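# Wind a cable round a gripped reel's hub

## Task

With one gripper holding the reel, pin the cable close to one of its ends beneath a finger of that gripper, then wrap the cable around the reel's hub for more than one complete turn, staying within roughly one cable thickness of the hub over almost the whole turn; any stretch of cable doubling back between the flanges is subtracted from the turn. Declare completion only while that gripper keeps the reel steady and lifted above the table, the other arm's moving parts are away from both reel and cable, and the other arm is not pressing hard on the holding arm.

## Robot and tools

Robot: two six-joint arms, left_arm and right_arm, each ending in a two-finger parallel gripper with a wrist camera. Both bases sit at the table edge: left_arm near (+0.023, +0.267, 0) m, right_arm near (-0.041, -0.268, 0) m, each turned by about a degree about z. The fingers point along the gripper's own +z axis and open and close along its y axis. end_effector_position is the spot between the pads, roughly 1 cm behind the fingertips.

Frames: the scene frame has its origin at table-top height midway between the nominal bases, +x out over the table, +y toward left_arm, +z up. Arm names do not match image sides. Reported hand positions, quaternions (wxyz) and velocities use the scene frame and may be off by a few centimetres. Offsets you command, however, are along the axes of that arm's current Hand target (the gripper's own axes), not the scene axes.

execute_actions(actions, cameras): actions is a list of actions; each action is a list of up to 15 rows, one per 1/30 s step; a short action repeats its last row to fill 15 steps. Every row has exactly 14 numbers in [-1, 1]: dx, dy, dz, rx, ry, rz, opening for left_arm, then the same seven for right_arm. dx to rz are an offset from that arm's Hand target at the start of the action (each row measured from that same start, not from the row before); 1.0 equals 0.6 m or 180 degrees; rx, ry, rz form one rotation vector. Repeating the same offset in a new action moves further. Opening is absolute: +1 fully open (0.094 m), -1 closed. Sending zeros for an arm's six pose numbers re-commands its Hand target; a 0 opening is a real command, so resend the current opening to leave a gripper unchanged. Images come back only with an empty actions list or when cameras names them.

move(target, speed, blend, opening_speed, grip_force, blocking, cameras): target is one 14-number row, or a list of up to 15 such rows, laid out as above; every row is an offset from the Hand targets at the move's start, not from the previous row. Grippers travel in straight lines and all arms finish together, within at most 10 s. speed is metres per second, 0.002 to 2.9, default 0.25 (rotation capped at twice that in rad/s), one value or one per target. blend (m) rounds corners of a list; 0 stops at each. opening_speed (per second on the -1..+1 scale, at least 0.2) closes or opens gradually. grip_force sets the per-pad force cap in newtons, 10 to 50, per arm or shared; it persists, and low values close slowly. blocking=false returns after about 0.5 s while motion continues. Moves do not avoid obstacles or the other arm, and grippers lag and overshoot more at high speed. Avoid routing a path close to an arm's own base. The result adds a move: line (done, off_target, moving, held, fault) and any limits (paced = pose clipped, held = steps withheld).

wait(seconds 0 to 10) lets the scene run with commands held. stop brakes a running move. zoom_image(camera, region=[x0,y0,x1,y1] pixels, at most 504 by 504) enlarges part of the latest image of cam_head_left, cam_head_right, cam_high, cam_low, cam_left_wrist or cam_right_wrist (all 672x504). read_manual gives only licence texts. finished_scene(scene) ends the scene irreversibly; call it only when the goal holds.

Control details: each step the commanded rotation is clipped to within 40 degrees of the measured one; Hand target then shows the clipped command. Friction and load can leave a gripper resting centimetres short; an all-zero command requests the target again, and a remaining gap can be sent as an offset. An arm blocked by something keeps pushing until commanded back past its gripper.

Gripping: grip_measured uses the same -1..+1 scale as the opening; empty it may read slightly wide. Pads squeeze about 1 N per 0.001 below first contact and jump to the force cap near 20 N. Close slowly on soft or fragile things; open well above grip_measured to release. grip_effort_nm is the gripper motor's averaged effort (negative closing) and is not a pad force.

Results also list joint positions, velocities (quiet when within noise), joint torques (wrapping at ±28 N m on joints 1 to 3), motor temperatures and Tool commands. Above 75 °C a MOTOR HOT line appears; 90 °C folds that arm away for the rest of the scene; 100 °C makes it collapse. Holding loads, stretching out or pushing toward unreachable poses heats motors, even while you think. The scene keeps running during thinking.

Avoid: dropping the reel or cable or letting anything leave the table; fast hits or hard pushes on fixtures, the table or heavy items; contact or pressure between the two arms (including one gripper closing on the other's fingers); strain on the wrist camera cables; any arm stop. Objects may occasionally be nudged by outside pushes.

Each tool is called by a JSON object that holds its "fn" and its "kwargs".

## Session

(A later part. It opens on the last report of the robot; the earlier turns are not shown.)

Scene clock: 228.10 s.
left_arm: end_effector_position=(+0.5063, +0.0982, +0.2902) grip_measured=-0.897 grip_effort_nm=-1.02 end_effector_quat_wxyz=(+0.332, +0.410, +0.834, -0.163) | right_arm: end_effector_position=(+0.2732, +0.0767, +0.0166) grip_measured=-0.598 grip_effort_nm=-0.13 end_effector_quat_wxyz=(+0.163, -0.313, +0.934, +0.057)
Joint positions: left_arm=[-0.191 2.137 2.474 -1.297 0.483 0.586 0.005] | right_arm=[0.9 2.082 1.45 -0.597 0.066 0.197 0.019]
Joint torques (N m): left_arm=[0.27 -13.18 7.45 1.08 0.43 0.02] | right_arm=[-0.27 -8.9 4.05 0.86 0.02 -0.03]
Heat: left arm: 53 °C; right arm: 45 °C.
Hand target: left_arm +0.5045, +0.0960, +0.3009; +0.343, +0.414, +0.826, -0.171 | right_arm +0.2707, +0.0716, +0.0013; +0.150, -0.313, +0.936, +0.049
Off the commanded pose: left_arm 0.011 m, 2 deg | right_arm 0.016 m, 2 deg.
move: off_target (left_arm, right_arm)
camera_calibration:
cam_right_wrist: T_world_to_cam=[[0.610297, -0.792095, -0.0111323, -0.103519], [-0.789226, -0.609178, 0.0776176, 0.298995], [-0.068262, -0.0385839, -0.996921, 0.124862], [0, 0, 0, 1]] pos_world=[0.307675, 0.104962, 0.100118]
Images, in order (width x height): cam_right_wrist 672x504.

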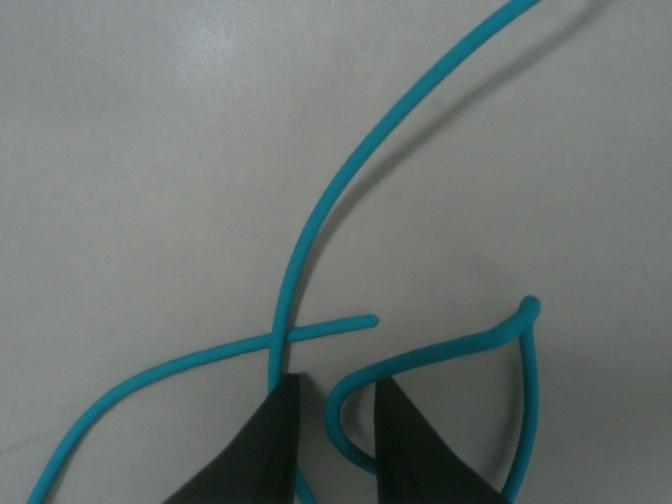

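{"fn": "move", "kwargs": {"target": [[0,0,0,0,0,0,-1,0,0.005,0,0,0,0,-1]], "speed": 0.08, "cameras": ["cam_right_wrist"]}}

Scene clock: 228.87 s.
left_arm: end_effector_position=(+0.5063, +0.0982, +0.2902) grip_measured=-0.897 grip_effort_nm=-1.02 end_effector_quat_wxyz=(+0.332, +0.410, +0.834, -0.163) | right_arm: end_effector_position=(+0.2733, +0.0768, +0.0166) grip_measured=-0.958 grip_effort_nm=-1.08 end_effector_quat_wxyz=(+0.163, -0.313, +0.934, +0.057)
Joint positions: left_arm=[-0.191 2.137 2.474 -1.297 0.483 0.586 0.005] | right_arm=[0.9 2.082 1.45 -0.596 0.066 0.198 0.002]
Joint torques (N m): left_arm=[0.27 -13.18 7.46 1.08 0.42 0.02] | right_arm=[0.32 -8.72 4.31 0.84 0.05 0.04]
Heat: left arm: 53 °C; right arm: 45 °C.
Hand target: left_arm +0.5045, +0.0960, +0.3009; +0.343, +0.414, +0.826, -0.171 | right_arm +0.2690, +0.0740, +0.0013; +0.150, -0.314, +0.936, +0.049
Off the commanded pose: left_arm 0.011 m, 2 deg | right_arm 0.016 m, 2 deg.
move: off_target (left_arm, right_arm)
camera_calibration:
cam_right_wrist: T_world_to_cam=[[0.609717, -0.792536, -0.0115209, -0.103234], [-0.789701, -0.608654, 0.0768911, 0.299294], [-0.0679512, -0.0377837, -0.996973, 0.124798], [0, 0, 0, 1]] pos_world=[0.307777, 0.105065, 0.100218]
Images, in order (width x height): cam_right_wrist 672x504.

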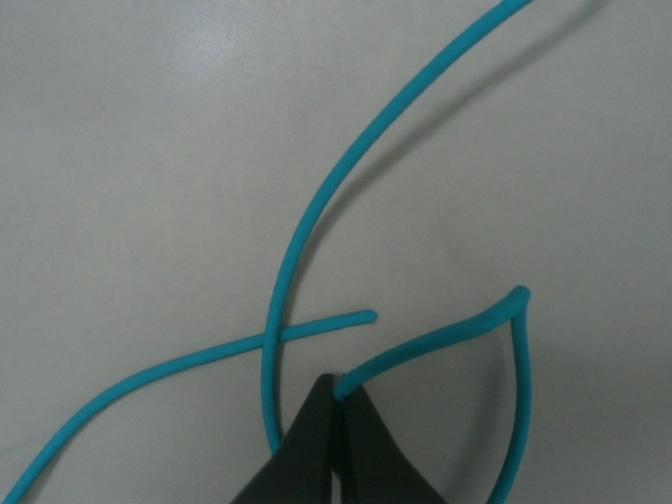

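{"fn": "move", "kwargs": {"target": [[0,0,0,0,0,0,-1,-0.1,0.257,-0.417,0,-0.4,0,-1]], "speed": 0.14, "cameras": ["cam_head_right","cam_low","cam_left_wrist"]}}

Scene clock: 234.33 s.
left_arm: end_effector_position=(+0.5063, +0.0982, +0.2902) grip_measured=-0.897 grip_effort_nm=-1.02 end_effector_quat_wxyz=(+0.332, +0.410, +0.834, -0.163) | right_arm: end_effector_position=(+0.1602, +0.1841, +0.2697) grip_measured=-0.958 grip_effort_nm=-1.07 end_effector_quat_wxyz=(+0.675, -0.218, +0.665, +0.233)
Joint positions: left_arm=[-0.191 2.137 2.474 -1.297 0.483 0.586 0.005] | right_arm=[1.447 1.699 0.979 0.748 0.754 -0.003 0.002]
Joint torques (N m): left_arm=[0.25 -13.18 7.45 1.08 0.42 0.02] | right_arm=[0.39 -6.56 4.68 1.48 0.04 -0.05]
Heat: left arm: 53 °C; right arm: 45 °C.
Hand target: left_arm +0.5045, +0.0960, +0.3009; +0.343, +0.414, +0.826, -0.171 | right_arm +0.1590, +0.1851, +0.2572; +0.672, -0.225, +0.669, +0.224
Off the commanded pose: left_arm 0.011 m, 2 deg | right_arm 0.013 m, 2 deg.
move: off_target (left_arm, right_arm)
camera_calibration:
cam_left_wrist: T_world_to_cam=[[-0.802885, -0.595977, -0.0136868, 0.469903], [-0.561099, 0.763253, -0.320332, 0.339357], [0.201357, -0.24951, -0.947206, 0.28713], [0, 0, 0, 1]] pos_world=[0.509875, 0.092678, 0.387109]
Images, in order (width x height): cam_head_right 672x504, cam_low 672x504, cam_left_wrist 672x504.

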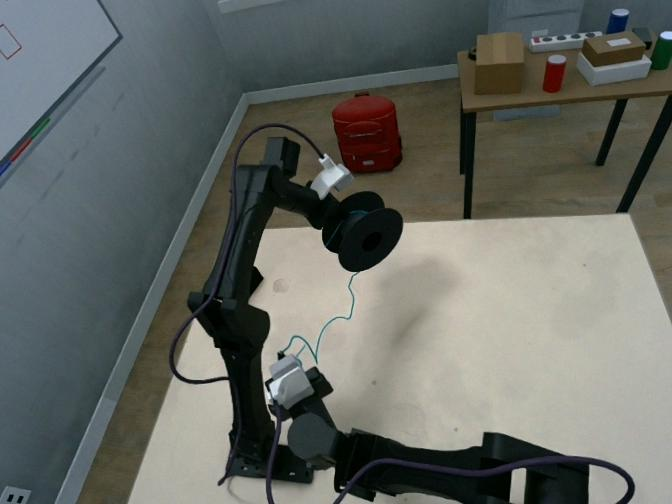

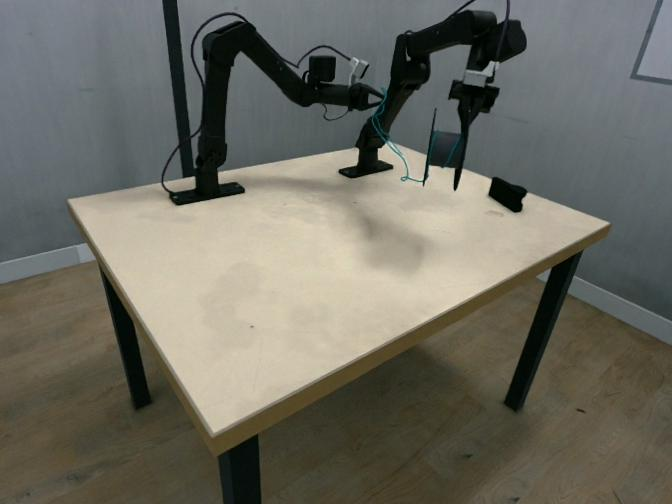

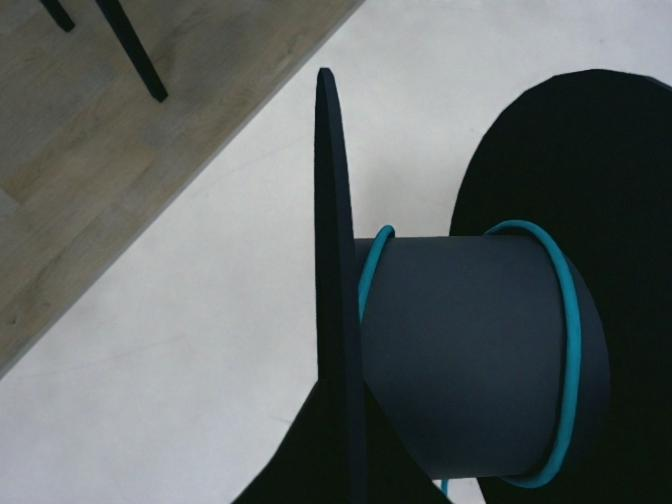

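{"fn": "move", "kwargs": {"target": [[0,0,0,0,0,0,-1,-0.167,-0.033,-0.017,0,0,0,-1],[0,0,0,0,0,0,-1,-0.4,-0.15,-0.033,0,0,0,-1],[0,0,0,0,0,0,-1,-0.45,-0.36,0.033,0,0,0,-1]], "speed": 0.16, "blend": [0.03,0.03,0], "cameras": ["cam_head_right","cam_low","cam_left_wrist"]}}

Scene clock: 237.77 s.
left_arm: end_effector_position=(+0.5063, +0.0982, +0.2902) grip_measured=-0.897 grip_effort_nm=-1.02 end_effector_quat_wxyz=(+0.332, +0.410, +0.834, -0.163) | right_arm: end_effector_position=(+0.3039, +0.0244, +0.5209) grip_measured=-0.958 grip_effort_nm=-1.07 end_effector_quat_wxyz=(+0.670, -0.225, +0.673, +0.218)
Joint positions: left_arm=[-0.191 2.137 2.474 -1.297 0.483 0.586 0.005] | right_arm=[0.788 1.468 1.822 -0.361 0.106 -0.008 0.002]
Joint torques (N m): left_arm=[0.27 -13.16 7.46 1.08 0.42 0.01] | right_arm=[-0.38 -4.59 7.51 1.51 -0.16 0.03]
Heat: left arm: 53 °C; right arm: 45 °C.
Hand target: left_arm +0.5045, +0.0960, +0.3009; +0.343, +0.414, +0.826, -0.171 | right_arm +0.3038, +0.0246, +0.5279; +0.672, -0.225, +0.669, +0.224
Off the commanded pose: left_arm 0.011 m, 2 deg | right_arm 0.007 m, 1 deg.
move: off_target (left_arm)
camera_calibration:
cam_left_wrist: T_world_to_cam=[[-0.802885, -0.595977, -0.0136868, 0.469903], [-0.561099, 0.763253, -0.320332, 0.339357], [0.201357, -0.24951, -0.947206, 0.28713], [0, 0, 0, 1]] pos_world=[0.509875, 0.092678, 0.387109]
Images, in order (width x height): cam_head_right 672x504, cam_low 672x504, cam_left_wrist 672x504.

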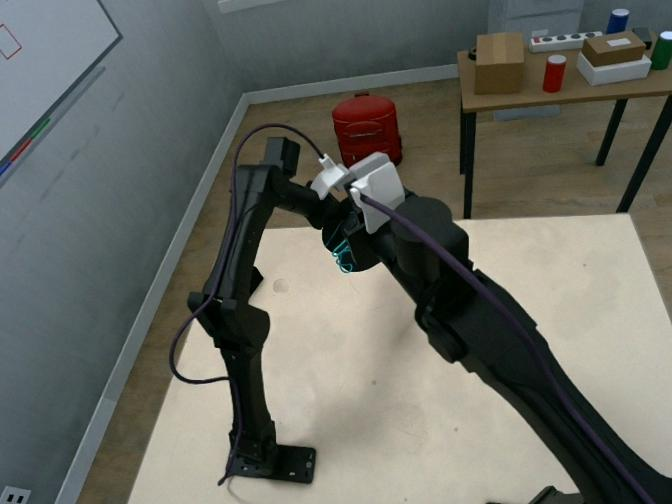

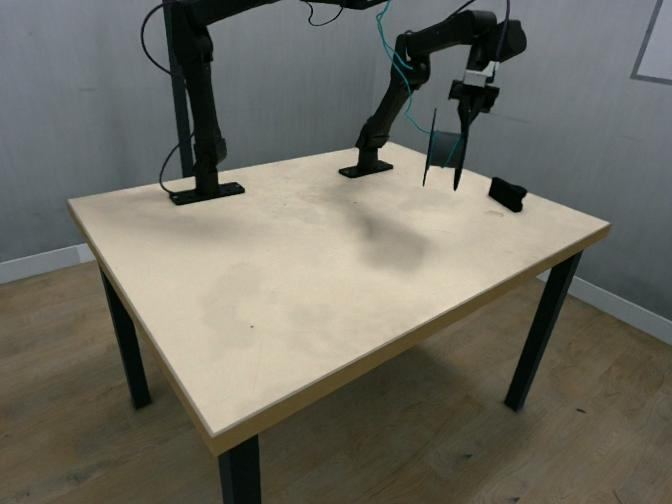

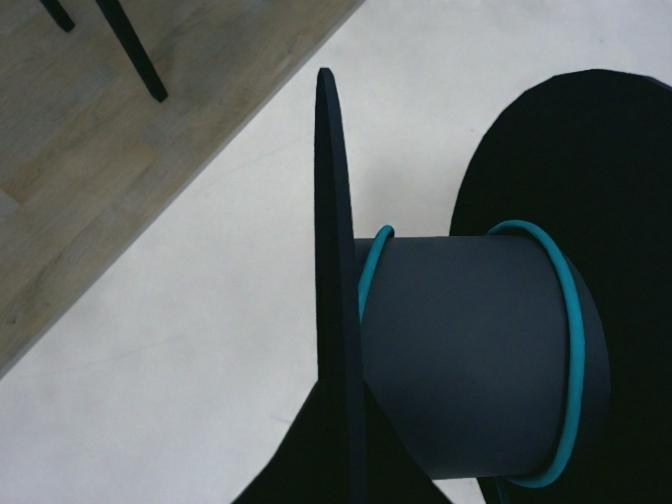

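{"fn": "move", "kwargs": {"target": [[0,0,0,0,0,0,-1,-0.1,-0.04,0.0,0,0,0,-1],[0,0,0,0,0,0,-1,-0.12,-0.11,0.117,0,0,0,-1],[0,0,0,0,0,0,-1,-0.1,-0.243,0.3,0,0,0,-1]], "speed": 0.14, "blend": [0.01,0.02,0], "cameras": ["cam_head_right","cam_low","cam_left_wrist"]}}

Scene clock: 241.07 s.
left_arm: end_effector_position=(+0.5063, +0.0982, +0.2902) grip_measured=-0.897 grip_effort_nm=-1.02 end_effector_quat_wxyz=(+0.332, +0.410, +0.834, -0.163) | right_arm: end_effector_position=(+0.5189, +0.0067, +0.5863) grip_measured=-0.958 grip_effort_nm=-1.07 end_effector_quat_wxyz=(+0.835, -0.125, +0.481, +0.237)
Joint positions: left_arm=[-0.191 2.137 2.474 -1.297 0.483 0.586 0.005] | right_arm=[0.473 2.392 2.844 0.08 -0.087 0.073 0.002]
Joint torques (N m): left_arm=[0.27 -13.18 7.46 1.08 0.42 0.02] | right_arm=[0.49 -10.33 6.34 1.35 0.08 0.02]
Motor temperatures (°C): left_arm=[25 54 40 34 25 24 29] | right_arm=[26 44 42 37 28 24 29]
Heat: left arm: 54 °C; right arm: 44 °C.
Hand target: left_arm +0.5045, +0.0960, +0.3009; +0.343, +0.414, +0.826, -0.171 | right_arm +0.5349, +0.0165, +0.5889; +0.672, -0.225, +0.669, +0.224
Off the commanded pose: left_arm 0.011 m, 2 deg | right_arm 0.019 m, 31 deg.
elbow stopped short (right arm): the move would have taken joint 3 (elbow) straighter than the controller allows.
move: off_target (left_arm, right_arm)
camera_calibration:
cam_left_wrist: T_world_to_cam=[[-0.802885, -0.595977, -0.0136868, 0.469903], [-0.561099, 0.763253, -0.320332, 0.339357], [0.201357, -0.24951, -0.947206, 0.28713], [0, 0, 0, 1]] pos_world=[0.509875, 0.092678, 0.387109]
Images, in order (width x height): cam_head_right 672x504, cam_low 672x504, cam_left_wrist 672x504.

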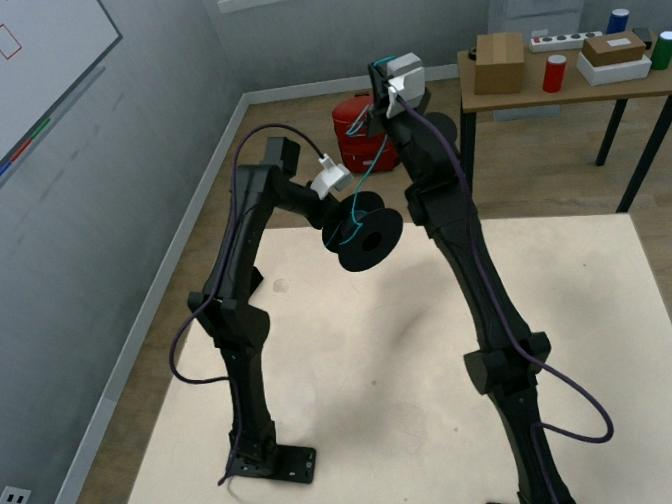

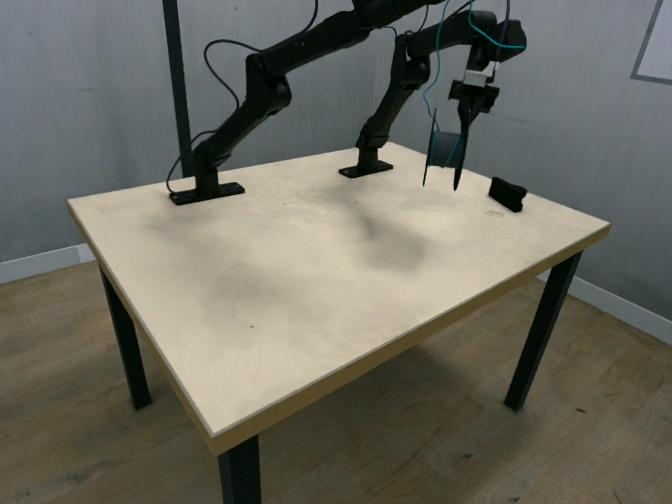

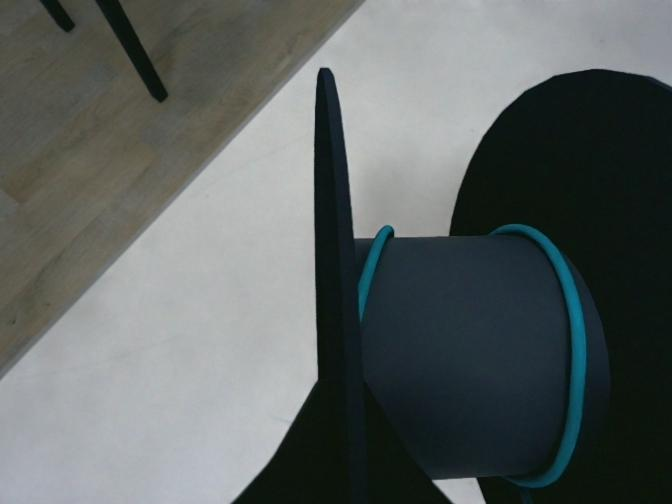

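{"fn": "move", "kwargs": {"target": [[0,0,0,0,0,0,-1,0.05,-0.1,0.06,0,0,0,-1],[0,0,0,0,0,0,-1,0.15,-0.25,0.06,0,0,0,-1]], "speed": 0.14, "blend": [0.02,0], "cameras": ["cam_head_right","cam_low","cam_left_wrist"]}}

Scene clock: 244.53 s.
left_arm: end_effector_position=(+0.5063, +0.0982, +0.2902) grip_measured=-0.897 grip_effort_nm=-1.02 end_effector_quat_wxyz=(+0.332, +0.410, +0.834, -0.163) | right_arm: end_effector_position=(+0.6244, -0.0907, +0.4893) grip_measured=-0.958 grip_effort_nm=-1.07 end_effector_quat_wxyz=(+0.819, -0.088, +0.538, +0.178)
Joint positions: left_arm=[-0.191 2.137 2.474 -1.297 0.483 0.586 0.005] | right_arm=[0.266 2.566 2.844 0.143 -0.14 0.114 0.002]
Joint torques (N m): left_arm=[0.27 -13.18 7.45 1.08 0.42 0.01] | right_arm=[0.06 -12.3 6.94 1.44 -0.02 0.02]
Heat: left arm: 54 °C; right arm: 45 °C.
Hand target: left_arm +0.5045, +0.0960, +0.3009; +0.343, +0.414, +0.826, -0.171 | right_arm +0.6543, -0.0817, +0.4994; +0.672, -0.225, +0.669, +0.224
Off the commanded pose: left_arm 0.011 m, 2 deg | right_arm 0.033 m, 28 deg.
elbow stopped short (right arm): the move would have taken joint 3 (elbow) straighter than the controller allows.
move: off_target (left_arm, right_arm)
camera_calibration:
cam_left_wrist: T_world_to_cam=[[-0.802885, -0.595977, -0.0136868, 0.469903], [-0.561099, 0.763253, -0.320332, 0.339357], [0.201357, -0.24951, -0.947206, 0.28713], [0, 0, 0, 1]] pos_world=[0.509875, 0.092678, 0.387109]
Images, in order (width x height): cam_head_right 672x504, cam_low 672x504, cam_left_wrist 672x504.

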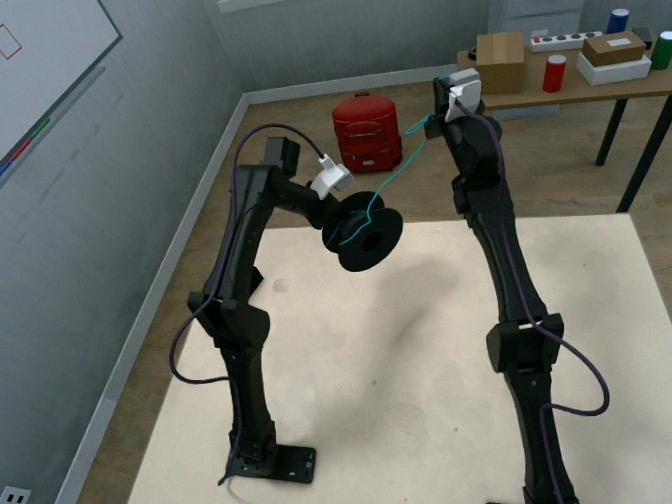

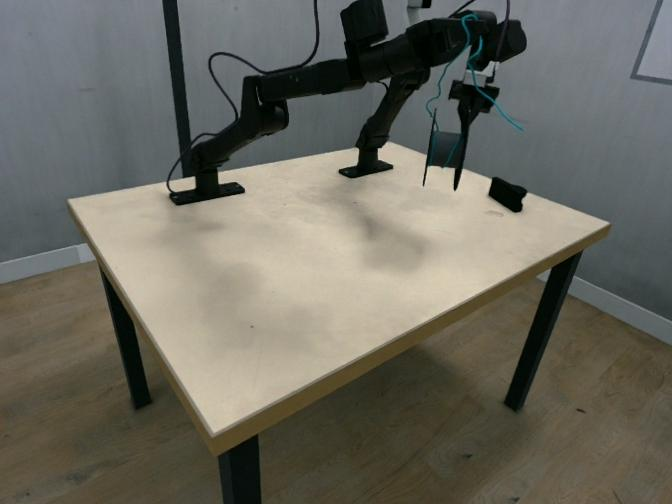

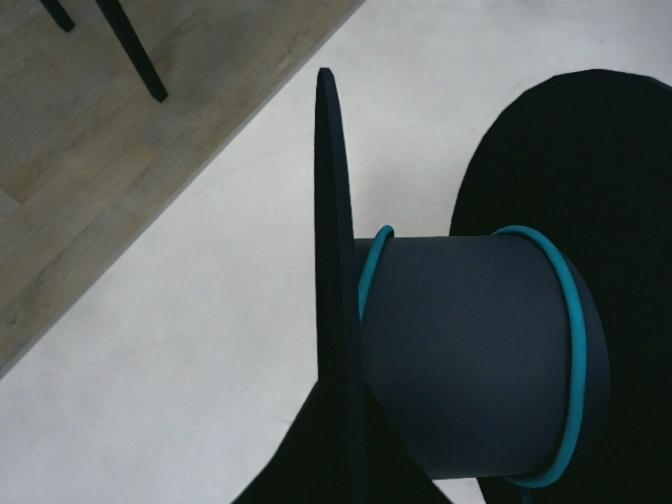

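{"fn": "move", "kwargs": {"target": [[0,0,0,0,0,0,-1,-0.15,0.25,-0.05,0,0,0,-1],[0,0,0,0,0,0,-1,-0.117,0.45,-0.05,0,0,0,-1]], "speed": 0.14, "blend": [0.02,0], "cameras": ["cam_head_right","cam_low","cam_left_wrist"]}}

{"fn": "zoom_image", "kwargs": {"camera": "cam_head_right", "region": [310, 50, 460, 290]}}

Scene clock: 248.10 s.
left_arm: end_effector_position=(+0.5063, +0.0982, +0.2902) grip_measured=-0.897 grip_effort_nm=-1.02 end_effector_quat_wxyz=(+0.332, +0.410, +0.834, -0.163) | right_arm: end_effector_position=(+0.4807, +0.1303, +0.5309) grip_measured=-0.958 grip_effort_nm=-1.07 end_effector_quat_wxyz=(+0.777, -0.183, +0.541, +0.266)
Joint positions: left_arm=[-0.191 2.137 2.474 -1.297 0.483 0.586 0.005] | right_arm=[0.693 2.433 2.844 -0.055 -0.006 0.005 0.002]
Joint torques (N m): left_arm=[0.27 -13.18 7.45 1.08 0.42 0.01] | right_arm=[-0.27 -16.36 6.58 1.35 0.07 -0.08]
Heat: left arm: 54 °C; right arm: 47 °C.
Hand target: left_arm +0.5045, +0.0960, +0.3009; +0.343, +0.414, +0.826, -0.171 | right_arm +0.4676, +0.1160, +0.5688; +0.672, -0.225, +0.669, +0.224
Off the commanded pose: left_arm 0.011 m, 2 deg | right_arm 0.043 m, 20 deg.
elbow stopped short (right arm): the move would have taken joint 3 (elbow) straighter than the controller allows.
move: off_target (left_arm, right_arm)
camera_calibration:
cam_left_wrist: T_world_to_cam=[[-0.802885, -0.595977, -0.0136868, 0.469903], [-0.561099, 0.763253, -0.320332, 0.339357], [0.201357, -0.24951, -0.947206, 0.28713], [0, 0, 0, 1]] pos_world=[0.509875, 0.092678, 0.387109]
Images, in order (width x height): cam_head_right 672x504, cam_low 672x504, cam_left_wrist 672x504.

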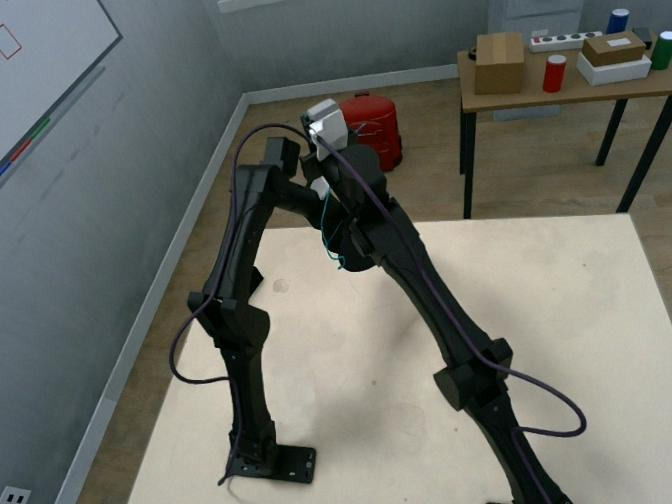

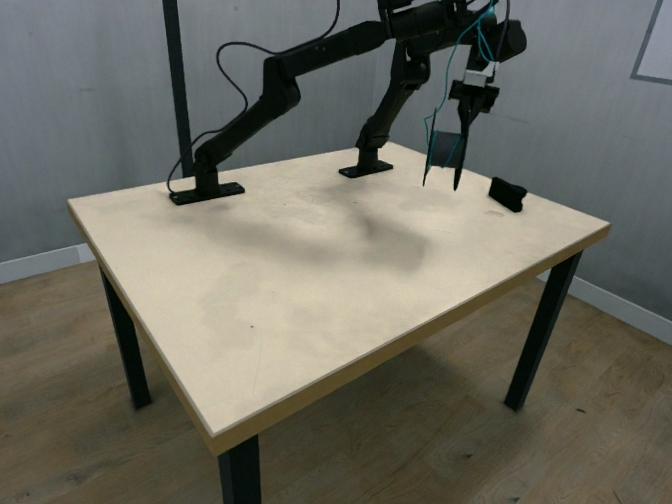

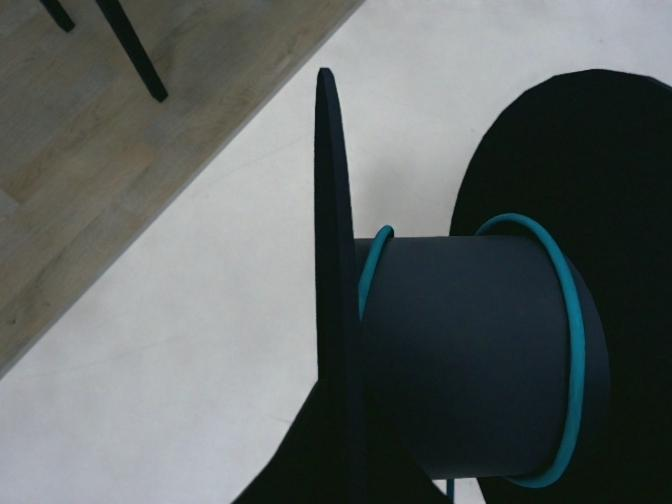

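Scaled by 2.100 from the camera's 672x504 image, which has a finer 960x720 frame.

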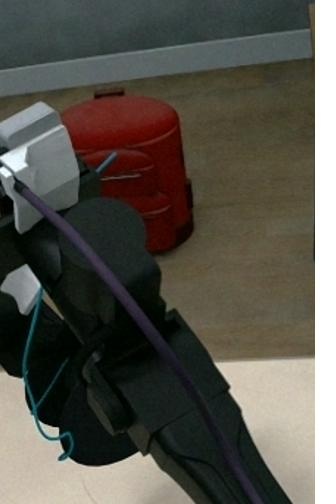

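{"fn": "move", "kwargs": {"target": [[0,0,0,0,0,0,-1,0.1,-0.2,0.05,0,0,0,-1],[0,0,0,0,0,0,-1,0.35,-0.467,0.05,0,0,0,-1]], "speed": 0.2, "blend": [0.02,0], "cameras": ["cam_head_right","cam_low","cam_left_wrist"]}}

Scene clock: 251.27 s.
left_arm: end_effector_position=(+0.5063, +0.0982, +0.2902) grip_measured=-0.897 grip_effort_nm=-1.02 end_effector_quat_wxyz=(+0.332, +0.410, +0.834, -0.163) | right_arm: end_effector_position=(+0.6590, -0.0943, +0.3609) grip_measured=-0.958 grip_effort_nm=-1.07 end_effector_quat_wxyz=(+0.698, -0.194, +0.655, +0.212)
Joint positions: left_arm=[-0.191 2.137 2.474 -1.297 0.483 0.586 0.005] | right_arm=[0.177 2.662 2.844 -0.11 -0.449 0.039 0.002]
Joint torques (N m): left_arm=[0.27 -13.18 7.45 1.08 0.42 0.02] | right_arm=[0.29 -13.52 7.31 1.57 -0.1 -0.07]
Heat: left arm: 54 °C; right arm: 47 °C.
Hand target: left_arm +0.5045, +0.0960, +0.3009; +0.343, +0.414, +0.826, -0.171 | right_arm +0.6610, -0.0899, +0.3596; +0.672, -0.225, +0.669, +0.224
Off the commanded pose: left_arm 0.011 m, 2 deg | right_arm 0.005 m, 5 deg.
elbow stopped short (right arm): the move would have taken joint 3 (elbow) straighter than the controller allows.
move: off_target (left_arm, right_arm)
camera_calibration:
cam_left_wrist: T_world_to_cam=[[-0.802885, -0.595977, -0.0136868, 0.469903], [-0.561099, 0.763253, -0.320332, 0.339357], [0.201357, -0.24951, -0.947206, 0.28713], [0, 0, 0, 1]] pos_world=[0.509875, 0.092678, 0.387109]
Images, in order (width x height): cam_head_right 672x504, cam_low 672x504, cam_left_wrist 672x504.

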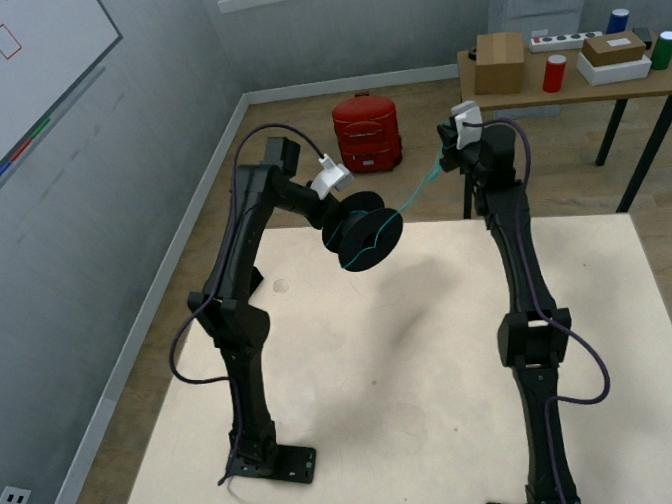

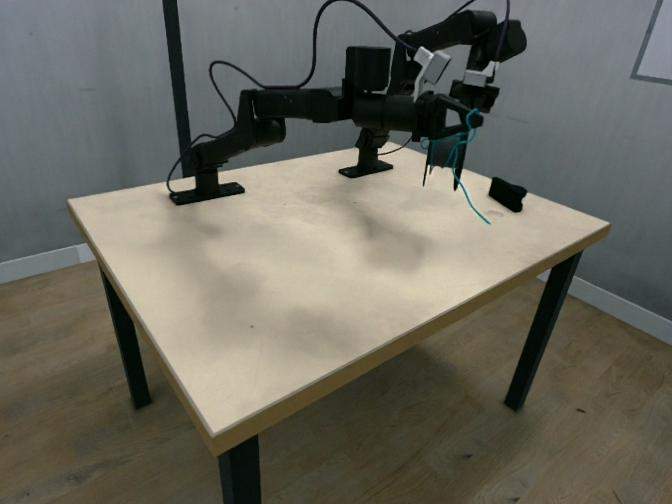

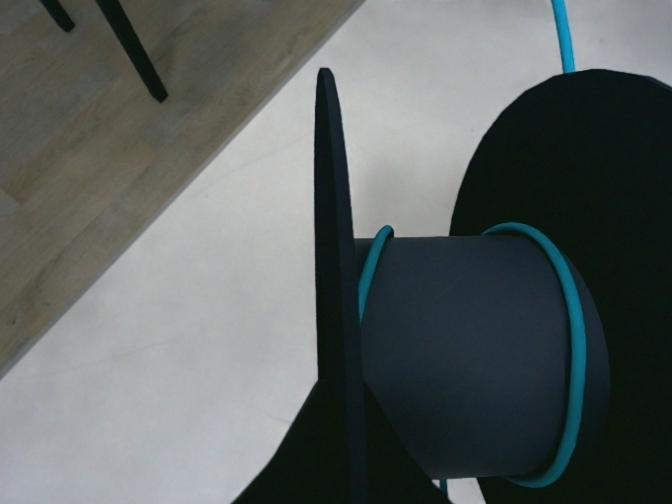

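{"fn": "move", "kwargs": {"target": [[0,0,0,0,0,0,-1,-0.167,0.233,-0.43,0,0,0,-1],[0,0,0,0,0,0,-1,0.167,0.4,-0.55,0,0,0,-1],[0,0,0,0,0,0,-1,0.417,0.6,-0.467,0,0,0,-1],[0,0,0,0,0,0,-1,0.35,0.88,-0.35,0,0,0,-1]], "speed": 0.19, "blend": [0.03,0.03,0.03,0]}}

{"fn": "move", "kwargs": {"target": [[0,0,0,0,0,0,-1,0.14,-0.02,0.0,0,0,0,-1],[0,0,0,0,0,0,-1,0.14,-0.02,0,0,0,0,-0.6],[0,0,0,0,0,0,-1,0.1,-0.02,-0.2,0,0,0,-0.6]], "speed": 0.12, "cameras": ["all"]}}

{"fn": "zoom_image", "kwargs": {"camera": "cam_low", "region": [390, 90, 510, 210]}}

{"fn": "zoom_image", "kwargs": {"camera": "cam_left_wrist", "region": [330, 170, 640, 504]}}

Scene clock: 257.57 s.
left_arm: end_effector_position=(+0.5063, +0.0982, +0.2902) grip_measured=-0.897 grip_effort_nm=-1.01 end_effector_quat_wxyz=(+0.332, +0.410, +0.834, -0.163) | right_arm: end_effector_position=(+0.1744, +0.2014, +0.1542) grip_measured=-0.958 grip_effort_nm=-1.07 end_effector_quat_wxyz=(+0.673, -0.225, +0.665, +0.231)
Joint positions: left_arm=[-0.191 2.137 2.474 -1.297 0.483 0.586 0.005] | right_arm=[1.413 2.06 0.896 1.183 0.712 -0.008 0.002]
Joint torques (N m): left_arm=[0.27 -13.18 7.45 1.08 0.42 0.01] | right_arm=[0.08 -7.66 5.96 1.39 0.11 0.01]
Heat: left arm: 54 °C; right arm: 47 °C.
Hand target: left_arm +0.5045, +0.0960, +0.3009; +0.343, +0.414, +0.826, -0.171 | right_arm +0.1764, +0.2054, +0.1476; +0.672, -0.225, +0.669, +0.224
Off the commanded pose: left_arm 0.011 m, 2 deg | right_arm 0.008 m, 1 deg.
move: off_target (left_arm)

Scene clock: 261.00 s.
left_arm: end_effector_position=(+0.5063, +0.0982, +0.2902) grip_measured=-0.897 grip_effort_nm=-1.02 end_effector_quat_wxyz=(+0.332, +0.410, +0.834, -0.163) | right_arm: end_effector_position=(+0.0885, +0.1242, +0.0573) grip_measured=-0.602 grip_effort_nm=0.06 end_effector_quat_wxyz=(+0.647, -0.277, +0.688, +0.174)
Joint positions: left_arm=[-0.191 2.137 2.474 -1.297 0.483 0.586 0.005] | right_arm=[1.661 2.173 0.545 1.448 0.965 0.028 0.019]
Joint torques (N m): left_arm=[0.27 -13.18 7.46 1.08 0.42 0.02] | right_arm=[0.35 -10.1 1.4 2.46 0.24 0.03]
Heat: left arm: 54 °C; right arm: 47 °C.
Hand target: left_arm +0.5045, +0.0960, +0.3009; +0.343, +0.414, +0.826, -0.171 | right_arm +0.0880, +0.1236, +0.0872; +0.672, -0.225, +0.669, +0.224
Off the commanded pose: left_arm 0.011 m, 2 deg | right_arm 0.030 m, 9 deg.
joint sent to its limit (right arm) — joint 4 (wrist pitch), upper limit. The joint targets still meet the commanded pose.
move: off_target (left_arm, right_arm)
camera_calibration:
cam_left_wrist: T_world_to_cam=[[-0.802885, -0.595977, -0.0136868, 0.469903], [-0.561099, 0.763253, -0.320332, 0.339357], [0.201357, -0.24951, -0.947206, 0.28713], [0, 0, 0, 1]] pos_world=[0.509875, 0.092678, 0.387109]
cam_right_wrist: T_world_to_cam=[[0.613955, -0.779528, 0.12408, 0.037699], [-0.330206, -0.396422, -0.856629, 0.165575], [0.716954, 0.48496, -0.50079, -0.00825652], [0, 0, 0, 1]] pos_world=[0.0374479, 0.0990292, 0.133024]

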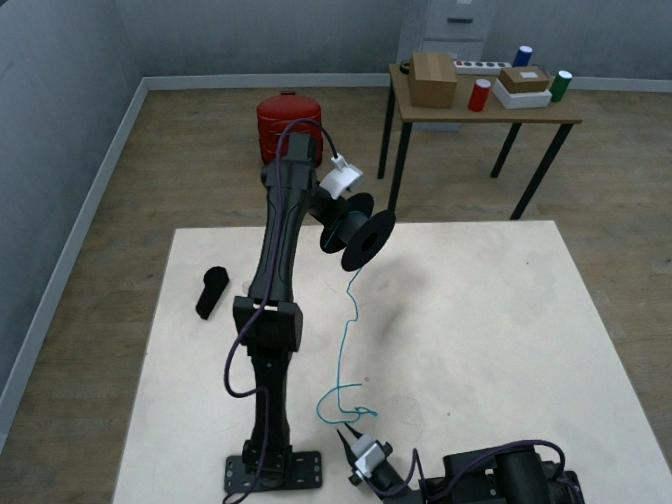

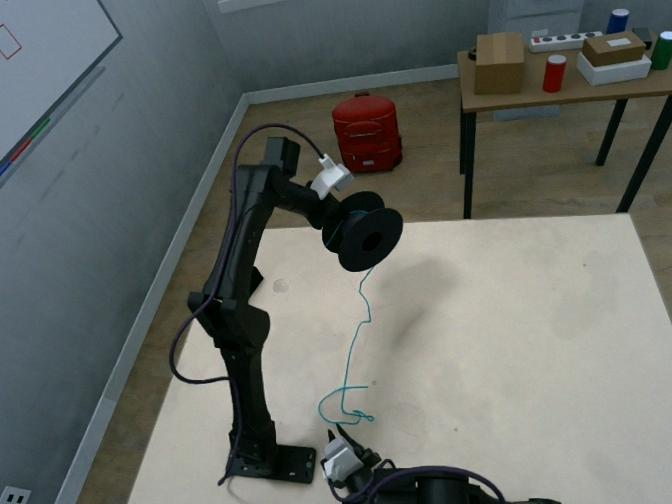

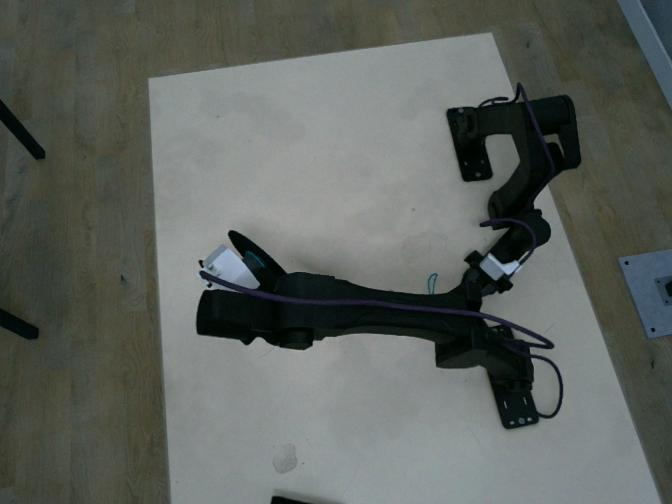

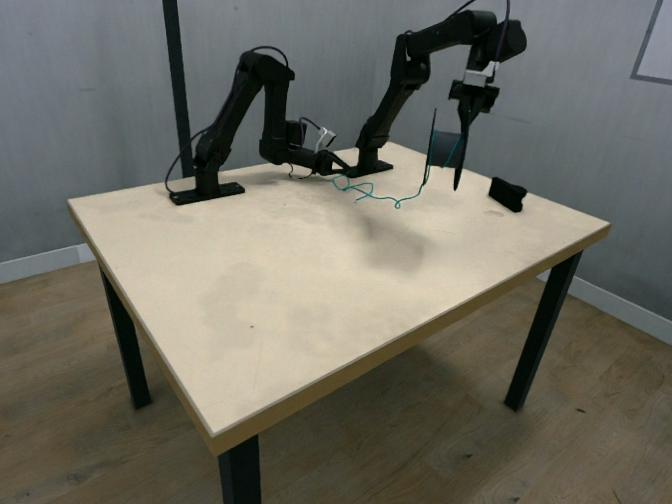

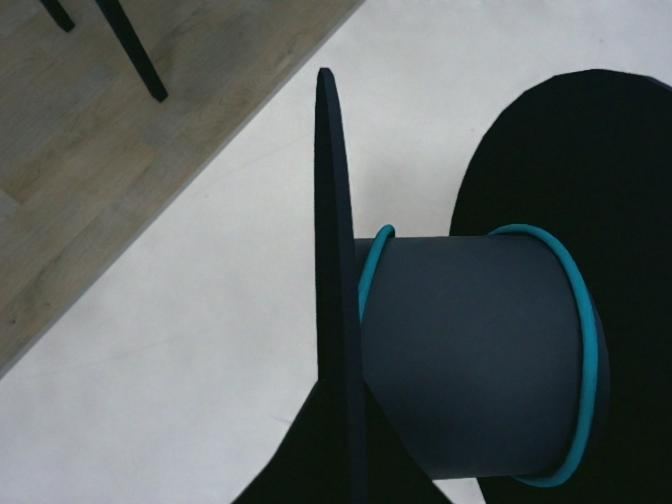

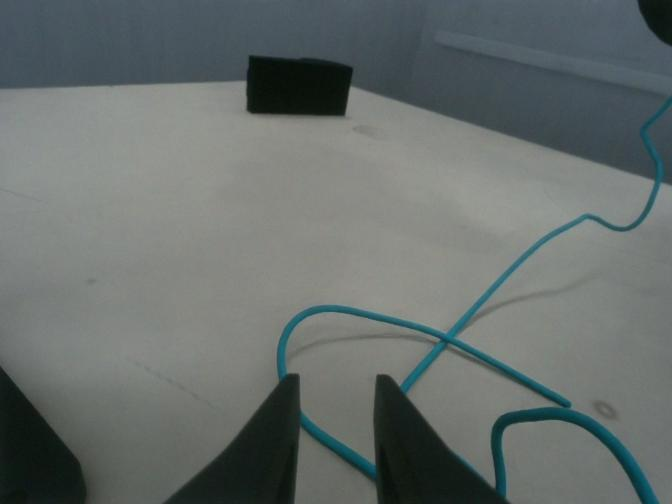

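Scaled by 4.200 from the camera's 672x504 image, which has a finer 960x720 frame.

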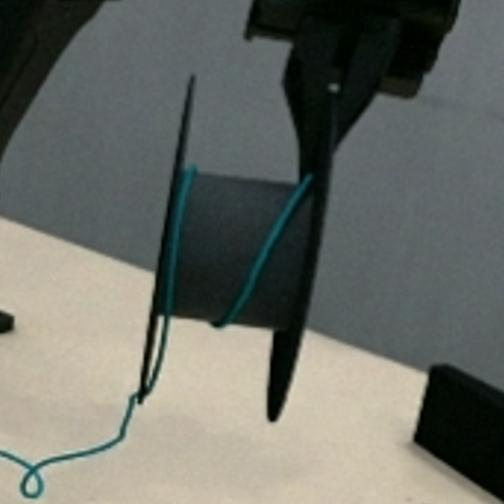

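Scaled by 1.509 from the camera's 672x504 image, which has a finer 960x720 frame.

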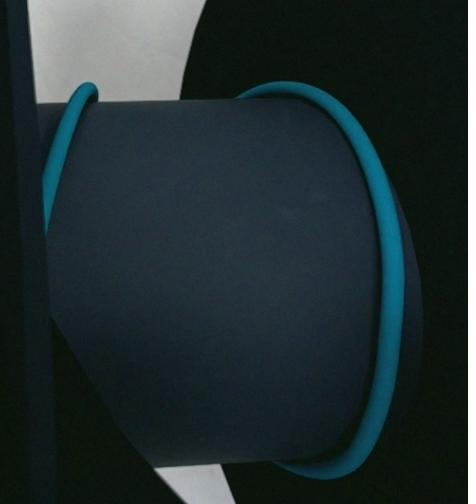

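{"fn": "move", "kwargs": {"target": [0,0,0,0,0,0,-1,-0.25,-0.12,-0.12,0,0,0,-0.6], "speed": 0.15, "cameras": ["cam_head_right","cam_right_wrist","cam_left_wrist"]}}

Scene clock: 263.50 s.
left_arm: end_effector_position=(+0.5063, +0.0982, +0.2902) grip_measured=-0.897 grip_effort_nm=-1.01 end_effector_quat_wxyz=(+0.332, +0.410, +0.834, -0.163) | right_arm: end_effector_position=(+0.0743, +0.0210, +0.2231) grip_measured=-0.602 grip_effort_nm=0.06 end_effector_quat_wxyz=(+0.671, -0.240, +0.670, +0.209)
Joint positions: left_arm=[-0.191 2.137 2.474 -1.297 0.483 0.586 0.005] | right_arm=[1.769 1.062 0.318 0.717 1.077 -0.018 0.019]
Joint torques (N m): left_arm=[0.27 -13.18 7.45 1.08 0.42 0.02] | right_arm=[0.39 -3.1 7.79 1.2 0.07 0.09]
Motor temperatures (°C): left_arm=[25 55 40 34 25 24 29] | right_arm=[26 46 41 38 28 24 29]
Heat: left arm: 55 °C; right arm: 46 °C.
Hand target: left_arm +0.5045, +0.0960, +0.3009; +0.343, +0.414, +0.826, -0.171 | right_arm +0.0732, +0.0228, +0.2373; +0.672, -0.225, +0.669, +0.224
Off the commanded pose: left_arm 0.011 m, 2 deg | right_arm 0.014 m, 2 deg.
move: off_target (left_arm, right_arm)
camera_calibration:
cam_left_wrist: T_world_to_cam=[[-0.802885, -0.595977, -0.0136868, 0.469903], [-0.561099, 0.763253, -0.320332, 0.339357], [0.201357, -0.24951, -0.947206, 0.28713], [0, 0, 0, 1]] pos_world=[0.509875, 0.092678, 0.387109]
cam_right_wrist: T_world_to_cam=[[0.609975, -0.791014, 0.0472042, -0.036897], [-0.310271, -0.293224, -0.904296, 0.268932], [0.729152, 0.536952, -0.424287, 0.115968], [0, 0, 0, 1]] pos_world=[0.0213898, -0.0125979, 0.29414]
Images, in order (width x height): cam_head_right 672x504, cam_left_wrist 672x504, cam_right_wrist 672x504.

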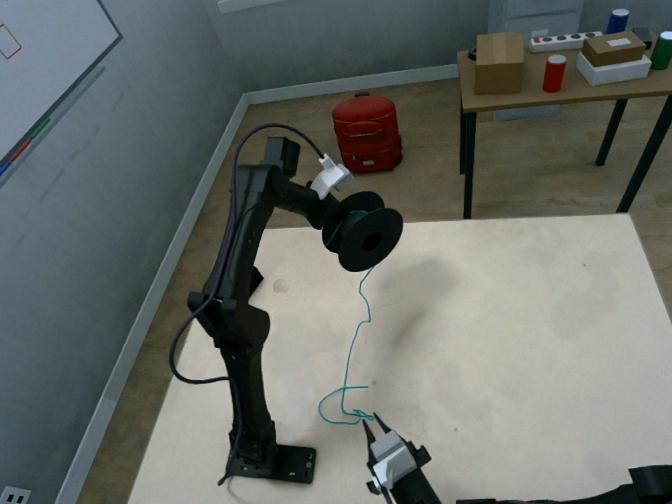

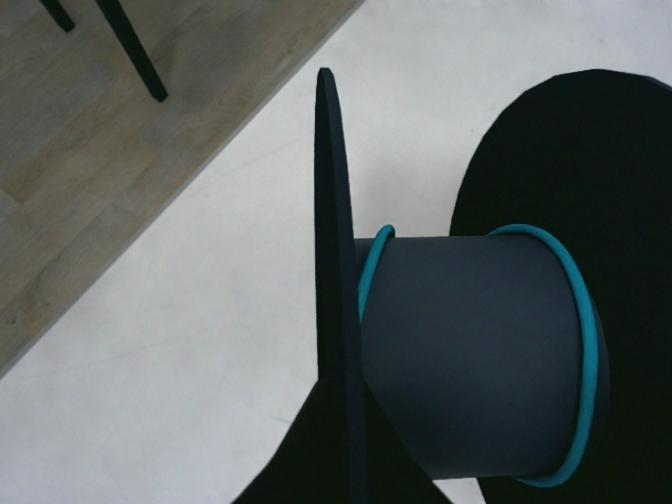

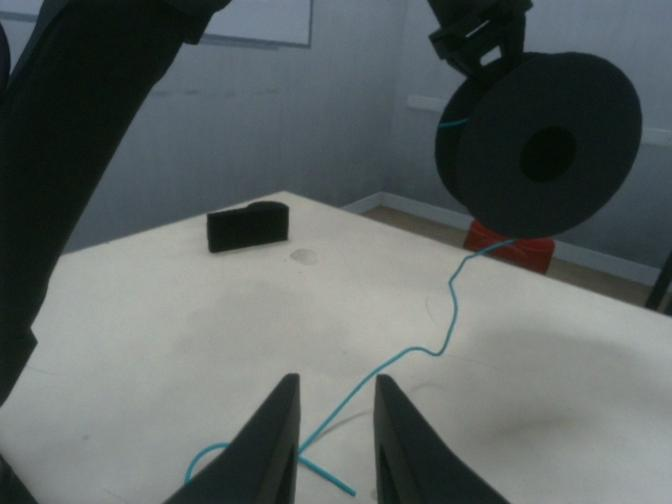

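{"fn": "finished_scene", "kwargs": {"scene": 2}}

The scene is finished: the task was done.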